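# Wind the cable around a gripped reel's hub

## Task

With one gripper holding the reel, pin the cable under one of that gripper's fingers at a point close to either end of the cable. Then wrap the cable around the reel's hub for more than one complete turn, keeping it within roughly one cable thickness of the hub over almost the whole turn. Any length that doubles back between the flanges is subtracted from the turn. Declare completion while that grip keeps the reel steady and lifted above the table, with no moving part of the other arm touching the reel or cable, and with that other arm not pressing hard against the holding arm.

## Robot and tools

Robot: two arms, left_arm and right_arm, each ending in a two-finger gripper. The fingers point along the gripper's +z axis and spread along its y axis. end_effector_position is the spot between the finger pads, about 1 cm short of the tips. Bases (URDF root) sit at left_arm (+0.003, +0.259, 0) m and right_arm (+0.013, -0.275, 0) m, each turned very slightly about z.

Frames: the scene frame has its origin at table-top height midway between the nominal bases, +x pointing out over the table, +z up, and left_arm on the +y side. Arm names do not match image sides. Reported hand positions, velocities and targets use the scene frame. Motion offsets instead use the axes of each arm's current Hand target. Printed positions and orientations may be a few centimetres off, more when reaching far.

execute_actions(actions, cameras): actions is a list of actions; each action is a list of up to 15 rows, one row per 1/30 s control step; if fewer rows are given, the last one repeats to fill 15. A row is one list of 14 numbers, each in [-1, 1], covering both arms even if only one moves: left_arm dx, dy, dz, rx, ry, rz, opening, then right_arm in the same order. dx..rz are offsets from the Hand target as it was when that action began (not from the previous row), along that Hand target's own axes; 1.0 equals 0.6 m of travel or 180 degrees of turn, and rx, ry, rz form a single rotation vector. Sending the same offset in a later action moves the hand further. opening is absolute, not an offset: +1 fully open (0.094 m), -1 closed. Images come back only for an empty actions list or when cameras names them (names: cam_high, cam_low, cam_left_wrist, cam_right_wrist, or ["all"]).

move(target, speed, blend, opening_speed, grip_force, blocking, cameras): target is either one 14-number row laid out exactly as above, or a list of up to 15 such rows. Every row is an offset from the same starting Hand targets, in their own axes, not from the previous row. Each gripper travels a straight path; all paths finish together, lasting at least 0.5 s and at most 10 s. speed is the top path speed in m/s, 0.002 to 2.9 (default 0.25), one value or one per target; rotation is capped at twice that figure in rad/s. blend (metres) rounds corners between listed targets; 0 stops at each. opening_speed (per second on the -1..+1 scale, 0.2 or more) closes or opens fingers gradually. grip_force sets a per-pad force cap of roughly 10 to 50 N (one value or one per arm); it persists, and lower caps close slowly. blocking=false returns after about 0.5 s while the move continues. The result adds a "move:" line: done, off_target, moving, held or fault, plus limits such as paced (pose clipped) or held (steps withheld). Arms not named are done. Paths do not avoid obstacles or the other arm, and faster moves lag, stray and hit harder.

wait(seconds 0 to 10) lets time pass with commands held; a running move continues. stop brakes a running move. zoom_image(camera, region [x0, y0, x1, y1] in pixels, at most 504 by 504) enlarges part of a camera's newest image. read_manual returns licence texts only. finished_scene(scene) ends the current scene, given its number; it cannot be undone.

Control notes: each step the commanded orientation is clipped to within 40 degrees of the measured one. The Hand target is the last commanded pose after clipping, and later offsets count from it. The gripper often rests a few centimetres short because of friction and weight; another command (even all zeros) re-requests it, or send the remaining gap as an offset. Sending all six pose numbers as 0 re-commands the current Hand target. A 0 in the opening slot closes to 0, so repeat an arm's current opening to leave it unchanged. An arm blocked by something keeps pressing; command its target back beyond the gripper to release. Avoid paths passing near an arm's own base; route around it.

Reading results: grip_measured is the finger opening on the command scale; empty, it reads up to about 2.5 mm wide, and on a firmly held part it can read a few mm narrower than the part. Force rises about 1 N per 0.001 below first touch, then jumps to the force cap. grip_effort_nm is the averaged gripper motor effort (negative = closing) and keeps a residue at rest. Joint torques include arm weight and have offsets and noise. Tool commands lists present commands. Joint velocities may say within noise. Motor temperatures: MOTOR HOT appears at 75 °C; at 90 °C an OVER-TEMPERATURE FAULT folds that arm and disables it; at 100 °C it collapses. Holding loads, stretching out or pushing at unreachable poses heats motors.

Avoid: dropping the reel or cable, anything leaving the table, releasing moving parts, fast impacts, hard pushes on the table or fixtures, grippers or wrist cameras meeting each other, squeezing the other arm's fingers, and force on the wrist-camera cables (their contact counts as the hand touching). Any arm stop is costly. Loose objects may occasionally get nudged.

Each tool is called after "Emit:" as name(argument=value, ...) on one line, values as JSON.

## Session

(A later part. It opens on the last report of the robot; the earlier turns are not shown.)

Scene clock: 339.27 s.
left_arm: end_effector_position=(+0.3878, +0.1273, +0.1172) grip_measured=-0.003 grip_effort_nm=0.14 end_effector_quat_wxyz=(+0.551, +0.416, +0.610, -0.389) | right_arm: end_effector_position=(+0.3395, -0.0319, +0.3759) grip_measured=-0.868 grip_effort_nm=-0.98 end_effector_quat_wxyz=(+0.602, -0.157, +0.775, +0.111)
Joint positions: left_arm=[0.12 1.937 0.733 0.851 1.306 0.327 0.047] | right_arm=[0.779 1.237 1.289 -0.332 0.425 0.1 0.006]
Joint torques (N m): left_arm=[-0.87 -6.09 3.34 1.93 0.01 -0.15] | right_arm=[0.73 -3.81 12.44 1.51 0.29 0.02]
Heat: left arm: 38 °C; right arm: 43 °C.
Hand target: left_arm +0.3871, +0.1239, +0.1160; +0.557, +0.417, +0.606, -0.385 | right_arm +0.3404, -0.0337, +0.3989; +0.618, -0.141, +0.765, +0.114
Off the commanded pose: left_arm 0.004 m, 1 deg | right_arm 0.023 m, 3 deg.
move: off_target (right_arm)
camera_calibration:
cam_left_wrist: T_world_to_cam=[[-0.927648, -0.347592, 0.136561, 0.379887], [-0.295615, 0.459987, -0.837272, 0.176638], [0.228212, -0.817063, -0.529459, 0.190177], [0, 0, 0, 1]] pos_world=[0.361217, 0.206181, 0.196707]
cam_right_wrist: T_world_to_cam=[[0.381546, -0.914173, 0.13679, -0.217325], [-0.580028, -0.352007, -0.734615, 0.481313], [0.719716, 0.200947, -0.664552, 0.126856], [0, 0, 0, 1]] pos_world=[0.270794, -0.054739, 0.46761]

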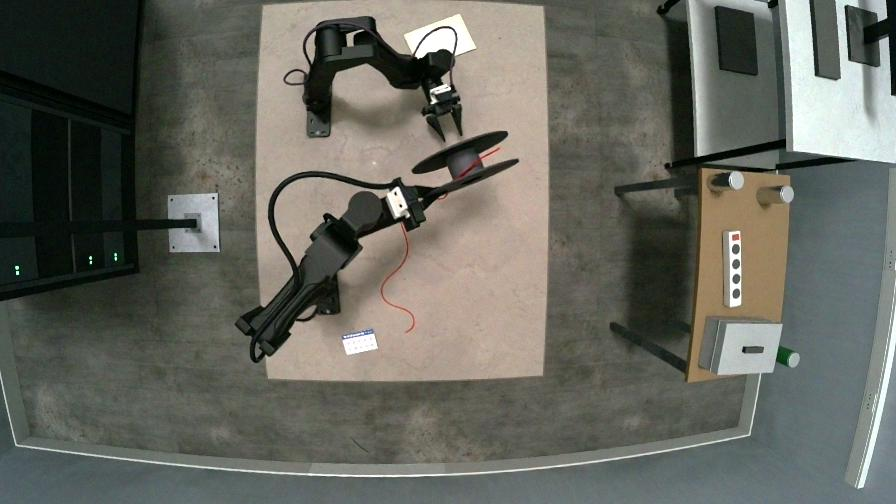

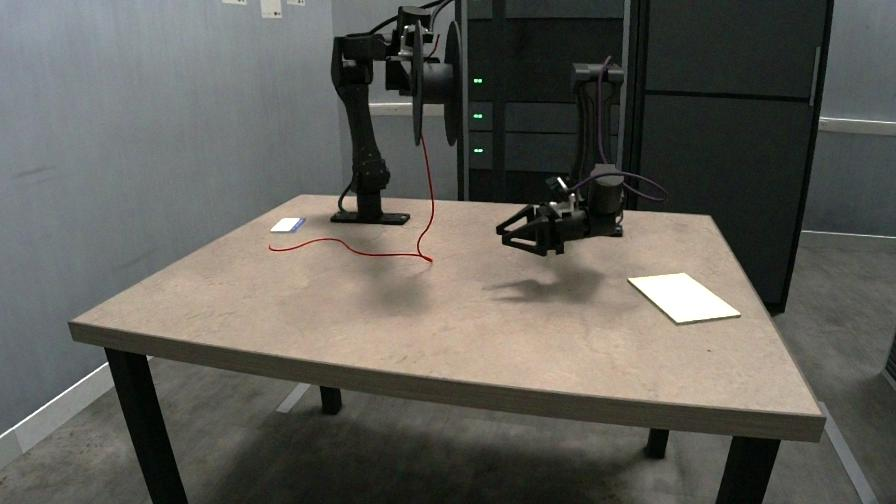

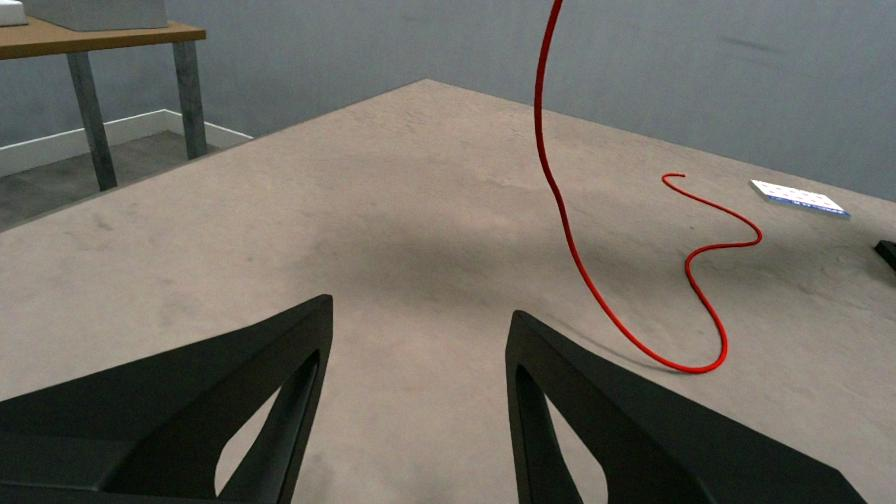

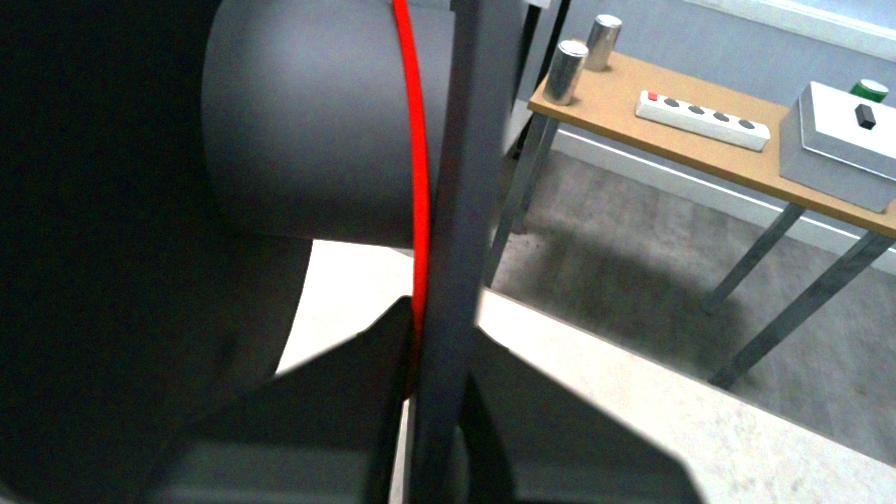

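Emit:
move(target=[[-0.052,-0.0805,0.067,0,0,0,0,0,0,0,0,0,0,-1],[-0.062,-0.078,0.2,0,0,0,0,0,0,0,0,0,0,-1]], speed=0.1, cameras=["cam_left_wrist","cam_low"])

Emit:
zoom_image(camera="cam_low", region=[340, 20, 560, 300])

Scene clock: 353.13 s.
left_arm: end_effector_position=(+0.3764, -0.0031, +0.1277) grip_measured=-0.003 grip_effort_nm=0.15 end_effector_quat_wxyz=(+0.528, +0.412, +0.629, -0.395) | right_arm: end_effector_position=(+0.3395, -0.0319, +0.3759) grip_measured=-0.868 grip_effort_nm=-0.98 end_effector_quat_wxyz=(+0.602, -0.157, +0.775, +0.111)
Joint positions: left_arm=[-0.285 1.906 0.738 0.954 0.915 0.108 0.047] | right_arm=[0.779 1.237 1.289 -0.332 0.425 0.1 0.006]
Joint torques (N m): left_arm=[-0.39 -6.08 7.73 2.2 -0.08 -0.07] | right_arm=[0.76 -3.84 12.26 1.48 0.3 0.01]
Heat: left arm: 38 °C; right arm: 40 °C.
Hand target: left_arm +0.3869, -0.0073, +0.1434; +0.557, +0.417, +0.606, -0.385 | right_arm +0.3404, -0.0337, +0.3989; +0.618, -0.141, +0.765, +0.114
Off the commanded pose: left_arm 0.019 m, 4 deg | right_arm 0.023 m, 3 deg.
move: off_target (left_arm, right_arm)
camera_calibration:
cam_left_wrist: T_world_to_cam=[[-0.919562, -0.347384, 0.183655, 0.313589], [-0.342129, 0.477933, -0.809029, 0.256091], [0.193269, -0.806786, -0.558339, 0.10873], [0, 0, 0, 1]] pos_world=[0.354966, 0.0742632, 0.210301]
Images, in order (width x height): cam_low 896x504, cam_left_wrist 896x504.

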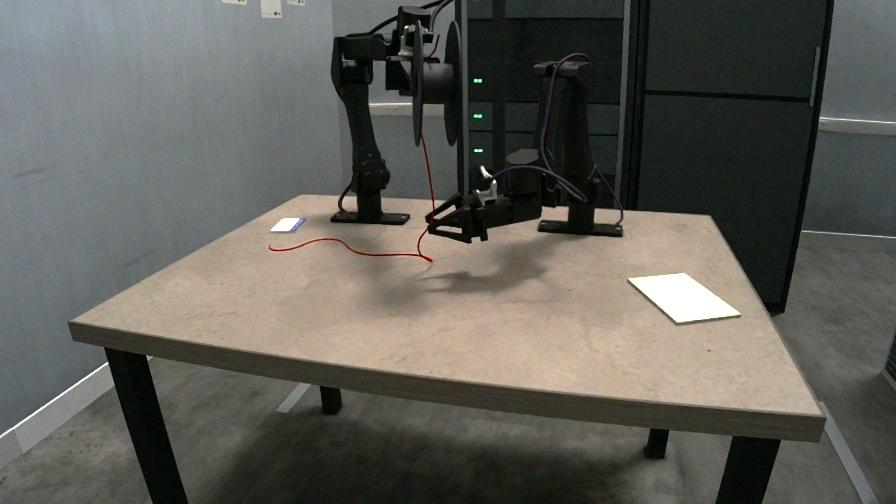

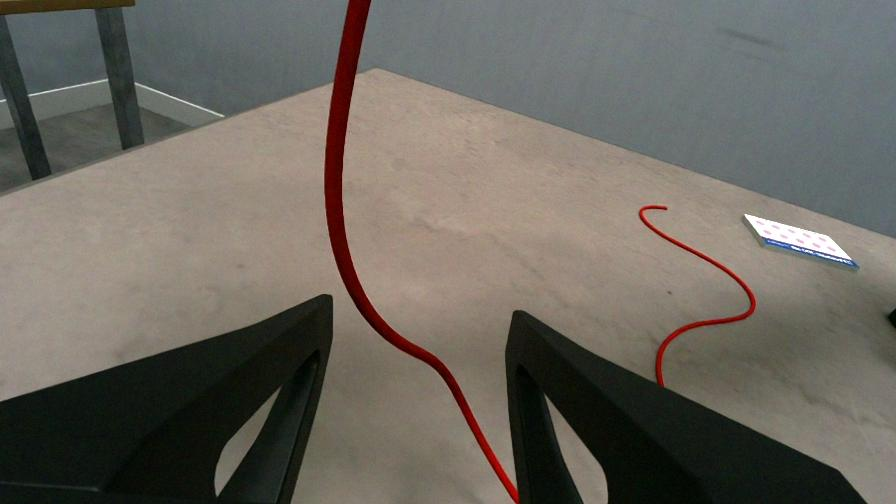

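Scaled by 1.800 from the camera's 896x504 image, which has a finer 1280x720 frame.

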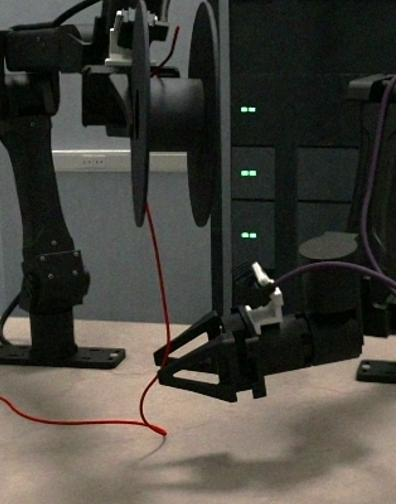

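Emit:
move(target=[[-0.02,0.033,0.012,0,0,0,0,0,0,0,0,0,0,-1],[-0.02,0.033,0.012,0,0,0,-1,0,0,0,0,0,0,-1]], speed=0.08, opening_speed=1, cameras=["cam_left_wrist","cam_low"])

Emit:
zoom_image(camera="cam_low", region=[340, 20, 560, 300])

Scene clock: 358.53 s.
left_arm: end_effector_position=(+0.4005, -0.0086, +0.1524) grip_measured=-0.957 grip_effort_nm=-1.03 end_effector_quat_wxyz=(+0.557, +0.419, +0.604, -0.386) | right_arm: end_effector_position=(+0.3395, -0.0319, +0.3759) grip_measured=-0.868 grip_effort_nm=-0.98 end_effector_quat_wxyz=(+0.602, -0.157, +0.775, +0.111)
Joint positions: left_arm=[-0.281 1.93 0.842 0.954 0.915 0.108 0.002] | right_arm=[0.779 1.237 1.289 -0.332 0.425 0.1 0.006]
Joint torques (N m): left_arm=[0.69 -6.53 8.02 1.45 0.05 -0.07] | right_arm=[0.77 -3.92 12.59 1.51 0.33 -0.02]
Heat: left arm: 38 °C; right arm: 39 °C.
Hand target: left_arm +0.4083, -0.0079, +0.1547; +0.557, +0.417, +0.606, -0.385 | right_arm +0.3404, -0.0337, +0.3989; +0.618, -0.141, +0.765, +0.114
Off the commanded pose: left_arm 0.008 m, 0 deg | right_arm 0.023 m, 3 deg.
move: off_target (right_arm)
camera_calibration:
cam_left_wrist: T_world_to_cam=[[-0.929866, -0.34742, 0.121034, 0.342973], [-0.280785, 0.457605, -0.843657, 0.267425], [0.237718, -0.818472, -0.523062, 0.0900486], [0, 0, 0, 1]] pos_world=[0.372601, 0.070483, 0.231204]
Images, in order (width x height): cam_low 896x504, cam_left_wrist 896x504.

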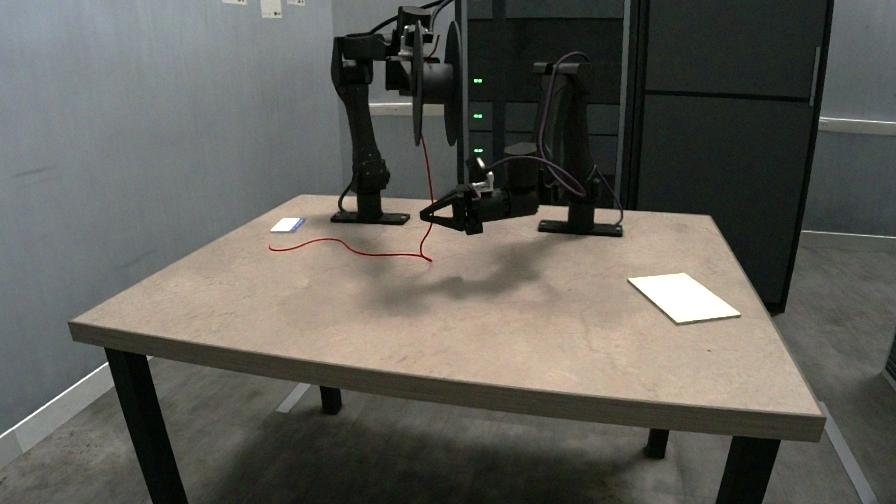

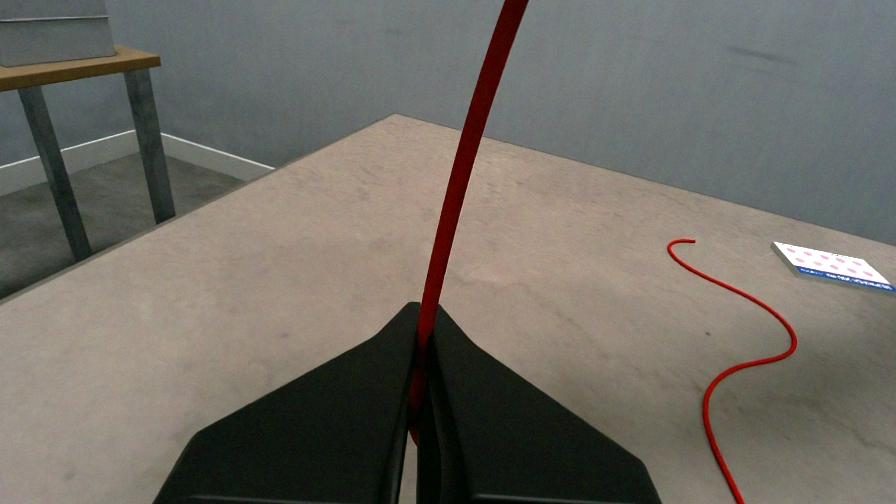

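Scaled by 1.800 from the camera's 896x504 image, which has a finer 1280x720 frame.

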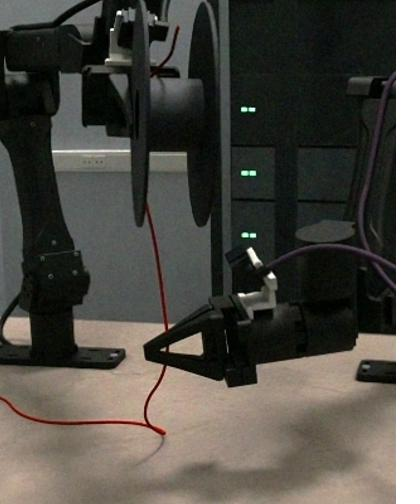

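Emit:
move(target=[[-0.037,0.107,-0.06,0,0,0,-1,0,0,0,0,0,0,-1],[-0.275,0.231,-0.115,0,0,0,-1,0,0,0,0,0,0,-1],[-0.399,0.201,-0.1335,0,0,0,-1,0,0,0,0,0,0,-1]], speed=0.1, blend=0.03, cameras=["cam_left_wrist","cam_low","cam_right_wrist","cam_high"])

Emit:
zoom_image(camera="cam_low", region=[340, 0, 560, 280])

Scene clock: 377.93 s.
left_arm: end_effector_position=(+0.4877, +0.0757, +0.3841) grip_measured=-0.957 grip_effort_nm=-1.03 end_effector_quat_wxyz=(+0.531, +0.422, +0.602, -0.422) | right_arm: end_effector_position=(+0.3403, -0.0311, +0.3823) grip_measured=-0.868 grip_effort_nm=-0.98 end_effector_quat_wxyz=(+0.605, -0.155, +0.773, +0.113)
Joint positions: left_arm=[-0.017 1.959 1.933 -0.232 1.245 0.184 0.002] | right_arm=[0.779 1.243 1.309 -0.335 0.425 0.1 0.006]
Joint torques (N m): left_arm=[2.35 -8.98 11.25 1.33 -0.26 0.15] | right_arm=[0.62 -4.51 10.73 1.51 0.35 0.02]
Motor temperatures (°C): left_arm=[25 32 40 36 30 29 31] | right_arm=[28 32 38 38 27 26 30]
Heat: left arm: 40 °C; right arm: 38 °C.
Hand target: left_arm +0.4999, +0.0913, +0.3998; +0.557, +0.417, +0.605, -0.385 | right_arm +0.3404, -0.0337, +0.3989; +0.618, -0.141, +0.765, +0.114
Off the commanded pose: left_arm 0.025 m, 5 deg | right_arm 0.017 m, 2 deg.
move: off_target (left_arm, right_arm)
camera_calibration:
cam_left_wrist: T_world_to_cam=[[-0.94212, -0.282204, 0.181029, 0.403317], [-0.298576, 0.460555, -0.835908, 0.454231], [0.152523, -0.841576, -0.518157, 0.300986], [0, 0, 0, 1]] pos_world=[0.469688, 0.157921, 0.462641]
cam_right_wrist: T_world_to_cam=[[0.380583, -0.915244, 0.132227, -0.215654], [-0.574443, -0.346039, -0.741804, 0.487727], [0.724688, 0.206361, -0.657452, 0.126206], [0, 0, 0, 1]] pos_world=[0.270786, -0.054648, 0.473288]

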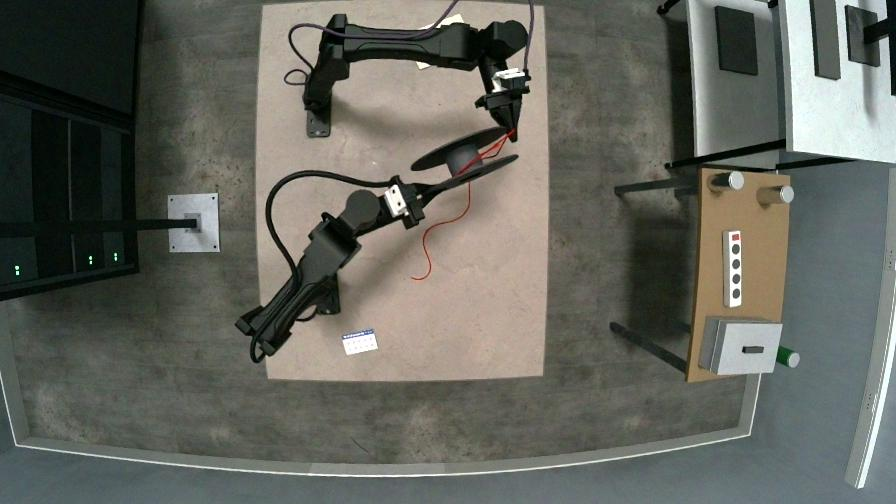

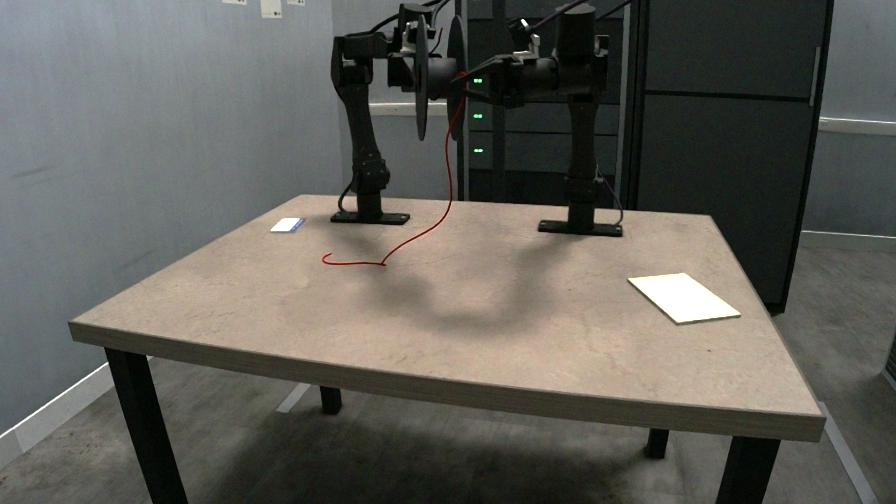

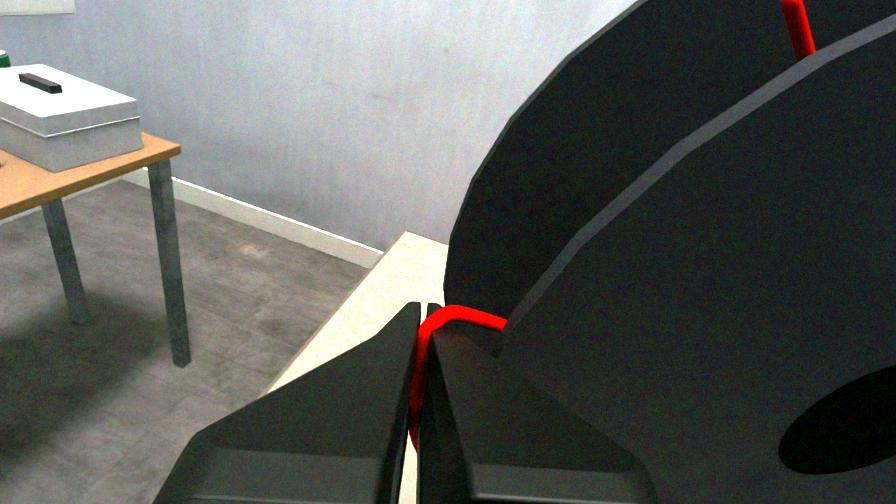

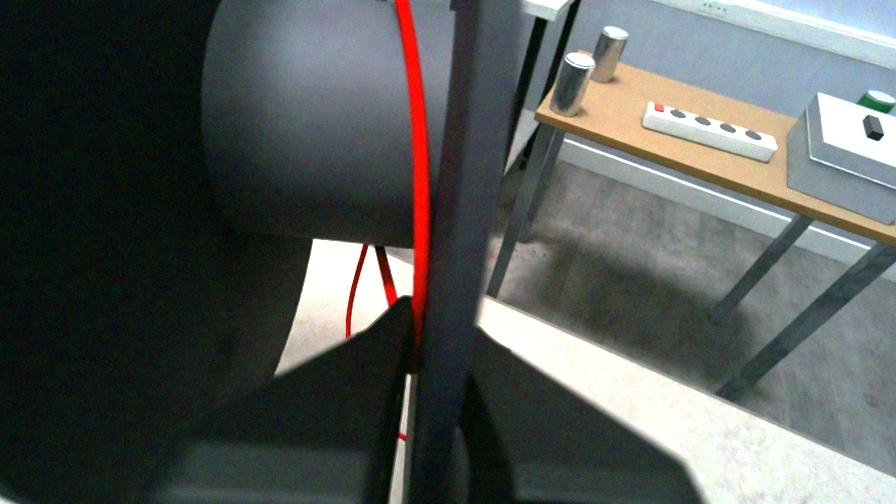

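Scaled by 1.800 from the camera's 896x504 image, which has a finer 1280x720 frame.

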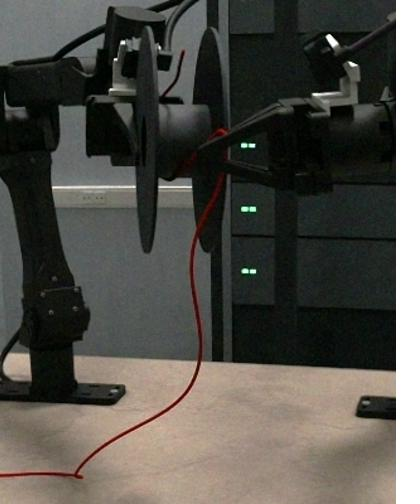

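Emit:
move(target=[-0.099,-0.079,-0.015,0,0,0,-0.91,0,0,0,0,0,0,-1], speed=0.05, opening_speed=0.5, cameras=["cam_left_wrist","cam_low"])

Emit:
zoom_image(camera="cam_low", region=[340, 0, 560, 280])

Scene clock: 386.73 s.
left_arm: end_effector_position=(+0.4814, +0.0824, +0.4069) grip_measured=-0.912 grip_effort_nm=0.11 end_effector_quat_wxyz=(+0.528, +0.392, +0.640, -0.397) | right_arm: end_effector_position=(+0.3394, -0.0294, +0.3913) grip_measured=-0.868 grip_effort_nm=-0.98 end_effector_quat_wxyz=(+0.613, -0.152, +0.766, +0.120)
Joint positions: left_arm=[-0.017 1.912 2.013 -0.414 1.147 0.194 0.004] | right_arm=[0.783 1.243 1.323 -0.324 0.425 0.1 0.006]
Joint torques (N m): left_arm=[-0.62 -13.67 11.88 1.37 0.27 -0.03] | right_arm=[0.27 -4.01 9.89 1.44 0.36 0.04]
Heat: left arm: 40 °C; right arm: 39 °C.
Hand target: left_arm +0.4542, +0.0784, +0.4597; +0.557, +0.417, +0.605, -0.385 | right_arm +0.3404, -0.0338, +0.3988; +0.618, -0.141, +0.765, +0.114
Off the commanded pose: left_arm 0.060 m, 6 deg | right_arm 0.009 m, 2 deg.
move: off_target (left_arm)
camera_calibration:
cam_left_wrist: T_world_to_cam=[[-0.90215, -0.37464, 0.213941, 0.370088], [-0.380014, 0.45529, -0.805171, 0.49557], [0.204244, -0.807685, -0.553108, 0.30587], [0, 0, 0, 1]] pos_world=[0.459726, 0.160069, 0.489021]
Images, in order (width x height): cam_low 896x504, cam_left_wrist 896x504.

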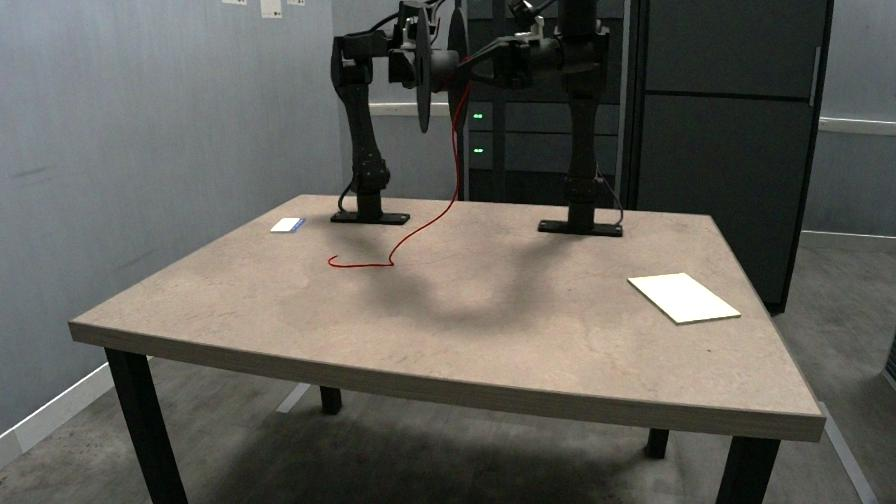

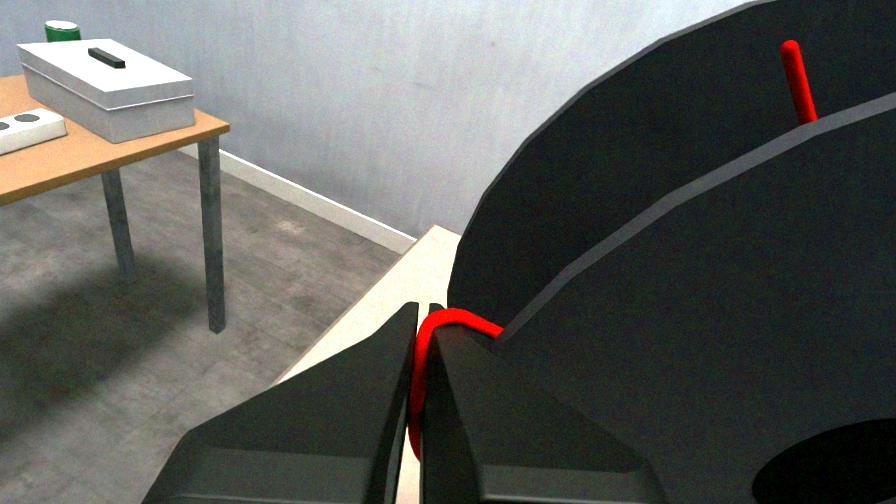

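Scaled by 1.800 from the camera's 896x504 image, which has a finer 1280x720 frame.

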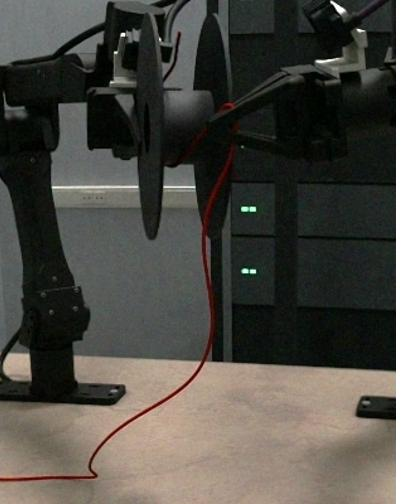

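Emit:
move(target=[[0.043,0.021,0.008,0,0,0,-0.91,0,0,0,0,0,0,-1],[0.043,0.021,0.008,0,0,0,-0.895,0,0,0,0,0,0,-1],[0,0,0,0,0,0,-0.895,0,0,0,0,0,0,-1]], speed=0.05, opening_speed=0.2, cameras=["cam_left_wrist"])

Scene clock: 393.73 s.
left_arm: end_effector_position=(+0.4813, +0.0824, +0.4067) grip_measured=-0.898 grip_effort_nm=0.14 end_effector_quat_wxyz=(+0.530, +0.396, +0.638, -0.394) | right_arm: end_effector_position=(+0.3394, -0.0294, +0.3913) grip_measured=-0.868 grip_effort_nm=-0.98 end_effector_quat_wxyz=(+0.613, -0.152, +0.766, +0.120)
Joint positions: left_arm=[-0.017 1.912 2.013 -0.416 1.147 0.206 0.005] | right_arm=[0.783 1.243 1.323 -0.324 0.425 0.1 0.006]
Joint torques (N m): left_arm=[-0.64 -13.64 12.03 1.36 0.27 -0.12] | right_arm=[0.21 -4.15 9.84 1.41 0.34 -0.01]
Heat: left arm: 41 °C; right arm: 39 °C.
Hand target: left_arm +0.4542, +0.0784, +0.4597; +0.557, +0.417, +0.605, -0.385 | right_arm +0.3404, -0.0338, +0.3988; +0.618, -0.141, +0.765, +0.114
Off the commanded pose: left_arm 0.060 m, 6 deg | right_arm 0.009 m, 2 deg.
move: off_target (left_arm); target 2's new opening was sent with left_arm's hand 0.030 m and 6 deg from that target
camera_calibration:
cam_left_wrist: T_world_to_cam=[[-0.904745, -0.374223, 0.203455, 0.375608], [-0.371488, 0.45953, -0.80674, 0.491528], [0.208407, -0.805475, -0.554776, 0.304263], [0, 0, 0, 1]] pos_world=[0.459015, 0.159765, 0.488914]
Images, in order (width x height): cam_left_wrist 896x504.

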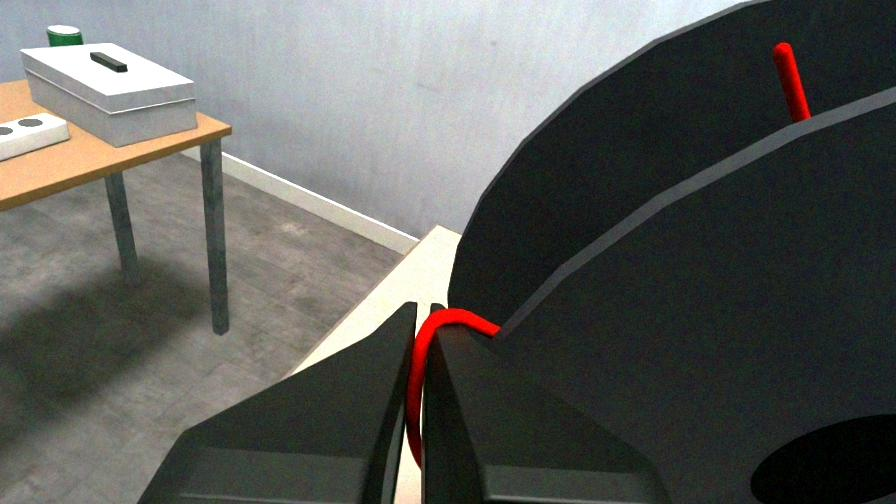

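Emit:
move(target=[[0.043,0.021,0.008,0,0,0,-0.895,0,0,0,0,0,0,-1],[0.043,0.021,0.008,0,0,0,-0.88,0,0,0,0,0,0,-1],[0,0,0,0,0,0,-0.88,0,0,0,0,0,0,-1]], speed=0.05, opening_speed=0.2, cameras=["cam_left_wrist"])

Scene clock: 399.67 s.
left_arm: end_effector_position=(+0.4781, +0.0825, +0.4187) grip_measured=-0.883 grip_effort_nm=0.14 end_effector_quat_wxyz=(+0.539, +0.401, +0.631, -0.389) | right_arm: end_effector_position=(+0.3394, -0.0294, +0.3913) grip_measured=-0.868 grip_effort_nm=-0.98 end_effector_quat_wxyz=(+0.613, -0.152, +0.766, +0.120)
Joint positions: left_arm=[-0.017 1.906 2.038 -0.419 1.147 0.204 0.006] | right_arm=[0.783 1.243 1.323 -0.324 0.425 0.1 0.006]
Joint torques (N m): left_arm=[-0.64 -12.44 10.88 1.32 0.26 -0.13] | right_arm=[0.24 -4.23 9.95 1.42 0.33 0.01]
Heat: left arm: 41 °C; right arm: 38 °C.
Hand target: left_arm +0.4542, +0.0784, +0.4597; +0.557, +0.417, +0.605, -0.385 | right_arm +0.3404, -0.0338, +0.3988; +0.618, -0.141, +0.765, +0.114
Off the commanded pose: left_arm 0.048 m, 4 deg | right_arm 0.009 m, 2 deg.
move: off_target (left_arm); target 2's new opening was sent with left_arm's hand 0.030 m and 5 deg from that target
camera_calibration:
cam_left_wrist: T_world_to_cam=[[-0.909916, -0.374046, 0.179282, 0.382794], [-0.349454, 0.458433, -0.817142, 0.493883], [0.22346, -0.806182, -0.547847, 0.301663], [0, 0, 0, 1]] pos_world=[0.453491, 0.159966, 0.50021]
Images, in order (width x height): cam_left_wrist 896x504.

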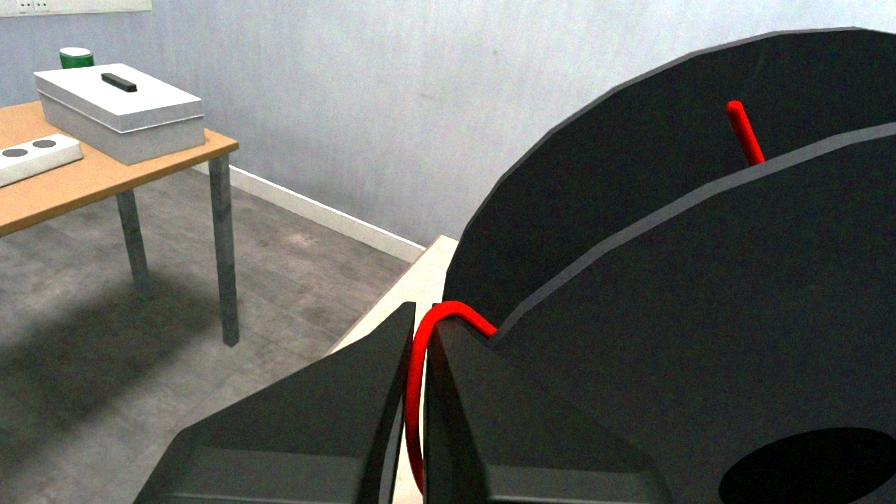

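Emit:
move(target=[-0.082,-0.15,0.005,0,0,0,-0.88,0,0,0,0,0,0,-1], speed=0.04, cameras=["cam_left_wrist","cam_low","cam_high"])

Emit:
zoom_image(camera="cam_low", region=[340, 0, 560, 280])

Scene clock: 407.60 s.
left_arm: end_effector_position=(+0.4050, +0.0523, +0.4955) grip_measured=-0.883 grip_effort_nm=0.13 end_effector_quat_wxyz=(+0.573, +0.393, +0.625, -0.356) | right_arm: end_effector_position=(+0.3418, -0.0404, +0.3830) grip_measured=-0.868 grip_effort_nm=-0.98 end_effector_quat_wxyz=(+0.605, -0.137, +0.779, +0.096)
Joint positions: left_arm=[-0.132 1.68 2.038 -0.517 0.967 0.137 0.006] | right_arm=[0.78 1.243 1.323 -0.366 0.474 0.117 0.006]
Joint torques (N m): left_arm=[-2.02 -8.57 7.87 1.17 0.66 -0.07] | right_arm=[0.7 -4.11 9.61 1.79 -0.04 -0.07]
Heat: left arm: 41 °C; right arm: 38 °C.
Hand target: left_arm +0.3727, +0.0400, +0.5086; +0.557, +0.417, +0.606, -0.385 | right_arm +0.3404, -0.0338, +0.3988; +0.618, -0.141, +0.765, +0.114
Off the commanded pose: left_arm 0.037 m, 5 deg | right_arm 0.017 m, 3 deg.
move: off_target (left_arm, right_arm)
camera_calibration:
cam_left_wrist: T_world_to_cam=[[-0.89269, -0.435206, 0.117047, 0.318323], [-0.323069, 0.436898, -0.839492, 0.546327], [0.314214, -0.78722, -0.530616, 0.289505], [0, 0, 0, 1]] pos_world=[0.369699, 0.127751, 0.574995]
Images, in order (width x height): cam_high 896x504, cam_low 896x504, cam_left_wrist 896x504.

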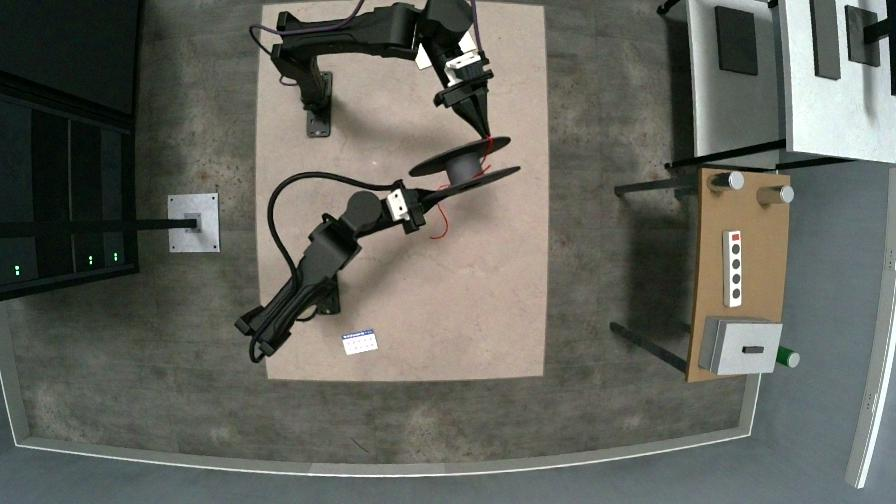

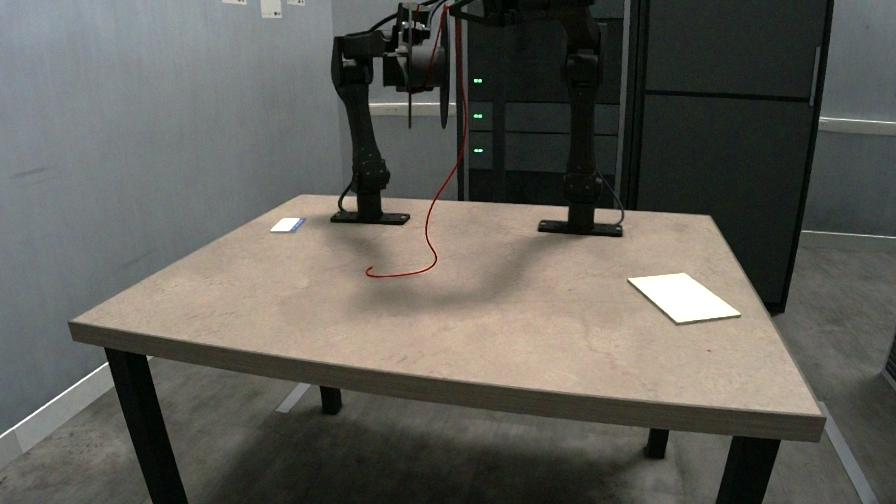

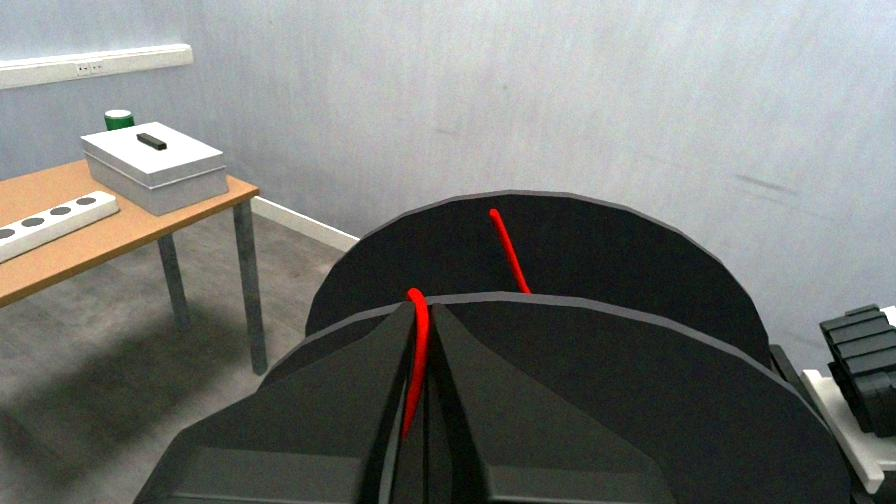

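Scaled by 1.800 from the camera's 896x504 image, which has a finer 1280x720 frame.

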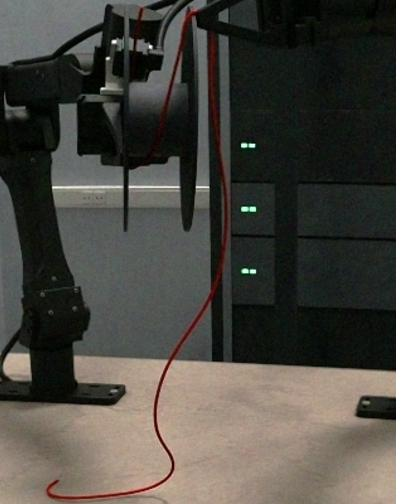

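Emit:
move(target=[[-0.013,-0.096,-0.002,0,0,0,-0.88,0,0,0,0,0,0,-1],[0.127,-0.211,-0.02,0,0,0,-0.88,0,0,0,0,0,0,-1]], speed=0.06, blend=0.03, cameras=["cam_left_wrist","cam_low","cam_high","cam_right_wrist"])

Emit:
zoom_image(camera="cam_low", region=[340, 0, 560, 280])

Emit:
zoom_image(camera="cam_high", region=[370, 100, 530, 230])

Scene clock: 420.60 s.
left_arm: end_effector_position=(+0.2555, +0.0119, +0.4285) grip_measured=-0.880 grip_effort_nm=-0.02 end_effector_quat_wxyz=(+0.550, +0.414, +0.616, -0.382) | right_arm: end_effector_position=(+0.3346, -0.0370, +0.3740) grip_measured=-0.868 grip_effort_nm=-0.98 end_effector_quat_wxyz=(+0.588, -0.168, +0.786, +0.093)
Joint positions: left_arm=[-0.398 1.115 1.29 -0.321 0.785 0.088 0.006] | right_arm=[0.786 1.235 1.323 -0.415 0.44 0.089 0.006]
Joint torques (N m): left_arm=[-0.62 -3.9 5.41 1.86 0.04 -0.1] | right_arm=[-0.06 -4.1 9.57 2.31 0.2 0.07]
Heat: left arm: 40 °C; right arm: 38 °C.
Hand target: left_arm +0.2477, +0.0121, +0.4339; +0.557, +0.417, +0.605, -0.385 | right_arm +0.3404, -0.0339, +0.3990; +0.618, -0.141, +0.765, +0.114
Off the commanded pose: left_arm 0.009 m, 2 deg | right_arm 0.026 m, 6 deg.
move: off_target (right_arm); blend cut to 0.0297 m at target 1
camera_calibration:
cam_left_wrist: T_world_to_cam=[[-0.921833, -0.362332, 0.137617, 0.172844], [-0.306804, 0.465188, -0.830344, 0.451161], [0.236842, -0.807661, -0.539991, 0.293086], [0, 0, 0, 1]] pos_world=[0.228337, 0.0894664, 0.509097]
cam_right_wrist: T_world_to_cam=[[0.380938, -0.908731, 0.17057, -0.23201], [-0.599736, -0.383258, -0.702446, 0.468835], [0.703707, 0.165291, -0.690996, 0.144156], [0, 0, 0, 1]] pos_world=[0.268115, -0.054978, 0.468516]

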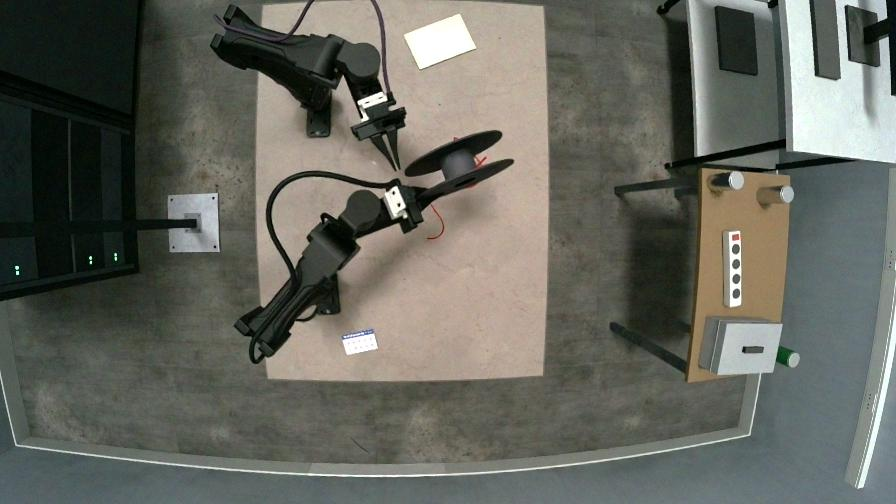

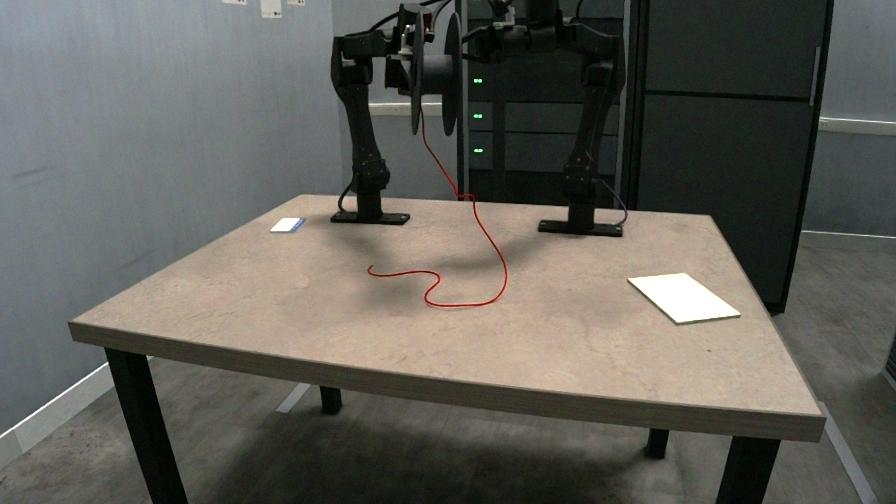

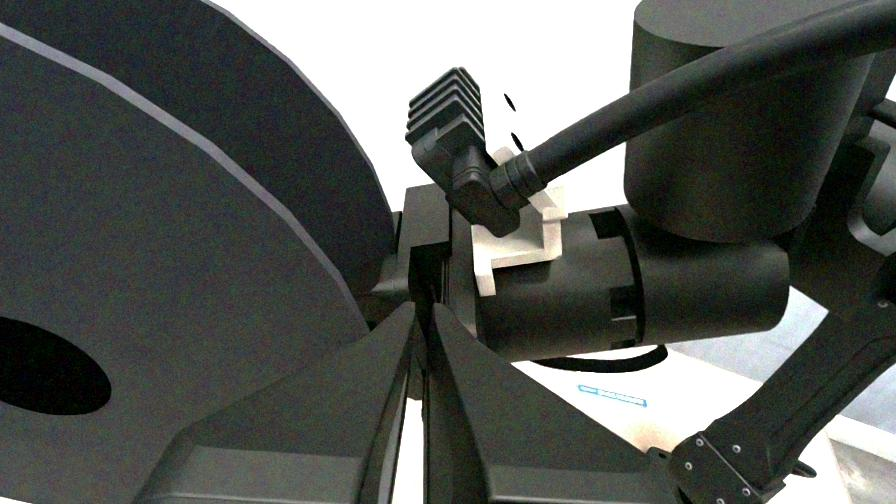

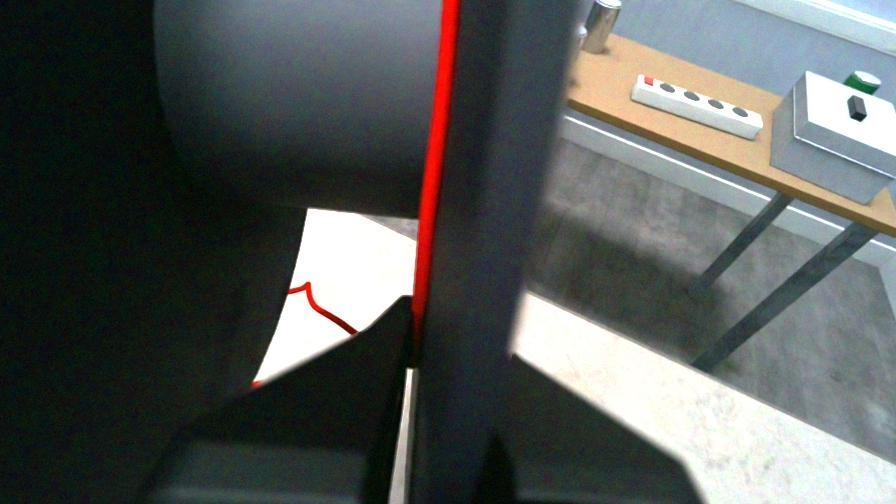

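Scaled by 1.800 from the camera's 896x504 image, which has a finer 1280x720 frame.

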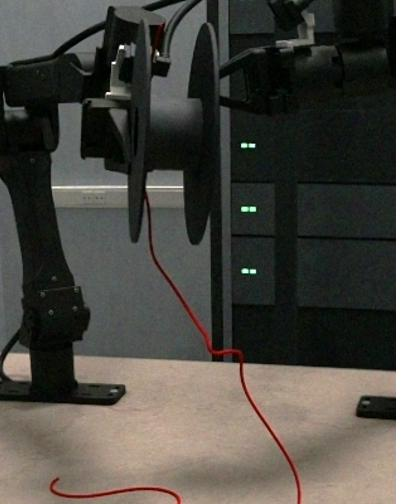

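Scaled by 3.150 from the camera's 896x504 image, which has a finer 1280x720 frame.

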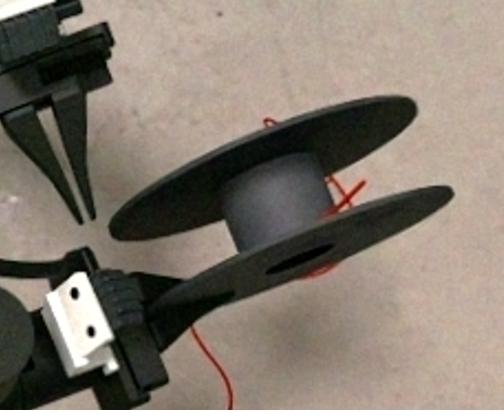

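Emit:
move(target=[[0.016,0.004,-0.1975,0,0,0,-0.6,0,0,0,0,0,0,-1],[0.5995,0.309,-0.0975,0,0,0,0.0,0,0,0,0,0,0,-1]], speed=0.2, blend=0.03, cameras=["cam_left_wrist","cam_low"])

Emit:
zoom_image(camera="cam_low", region=[340, 40, 560, 320])

Scene clock: 435.77 s.
left_arm: end_effector_position=(+0.3949, +0.1620, +0.0791) grip_measured=-0.003 grip_effort_nm=0.14 end_effector_quat_wxyz=(+0.550, +0.411, +0.621, -0.379) | right_arm: end_effector_position=(+0.3346, -0.0370, +0.3740) grip_measured=-0.868 grip_effort_nm=-0.98 end_effector_quat_wxyz=(+0.588, -0.168, +0.786, +0.093)
Joint positions: left_arm=[0.217 2.057 0.784 0.721 1.363 0.523 0.047] | right_arm=[0.786 1.235 1.323 -0.415 0.44 0.089 0.006]
Joint torques (N m): left_arm=[-0.05 -6.42 3.1 1.8 0.52 -0.11] | right_arm=[0.1 -3.82 9.54 2.25 0.19 0.11]
Heat: left arm: 39 °C; right arm: 38 °C.
Hand target: left_arm +0.3895, +0.1596, +0.0797; +0.557, +0.417, +0.606, -0.385 | right_arm +0.3404, -0.0339, +0.3990; +0.618, -0.141, +0.765, +0.114
Off the commanded pose: left_arm 0.006 m, 2 deg | right_arm 0.026 m, 6 deg.
move: off_target (right_arm)
camera_calibration:
cam_left_wrist: T_world_to_cam=[[-0.9167, -0.374071, 0.14047, 0.403507], [-0.316277, 0.464442, -0.827201, 0.137523], [0.244192, -0.802723, -0.544064, 0.189344], [0, 0, 0, 1]] pos_world=[0.367154, 0.23906, 0.160094]
Images, in order (width x height): cam_low 896x504, cam_left_wrist 896x504.

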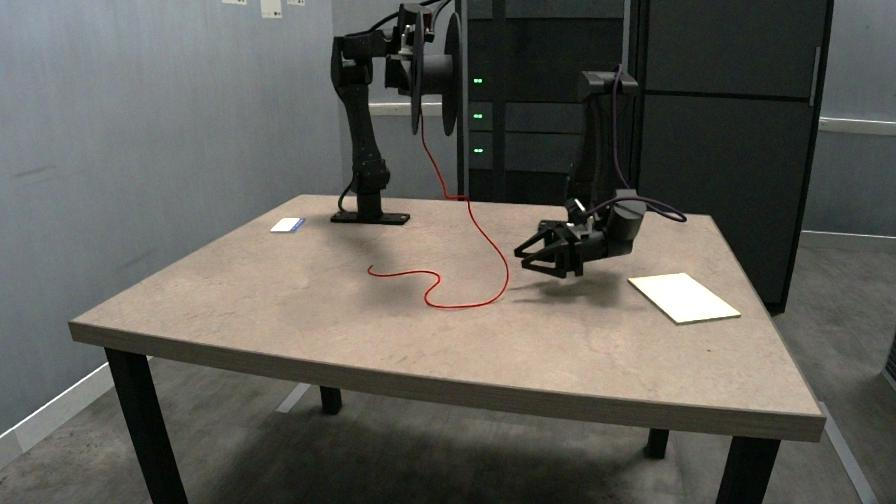

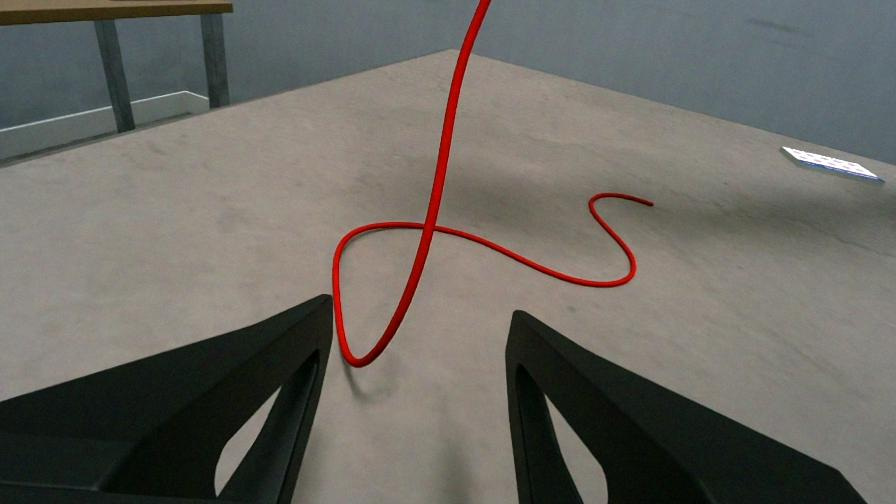

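Scaled by 1.800 from the camera's 896x504 image, which has a finer 1280x720 frame.

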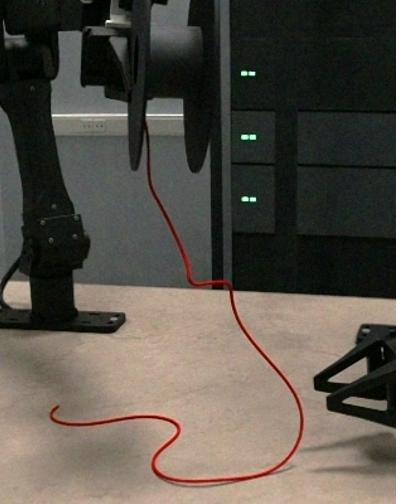

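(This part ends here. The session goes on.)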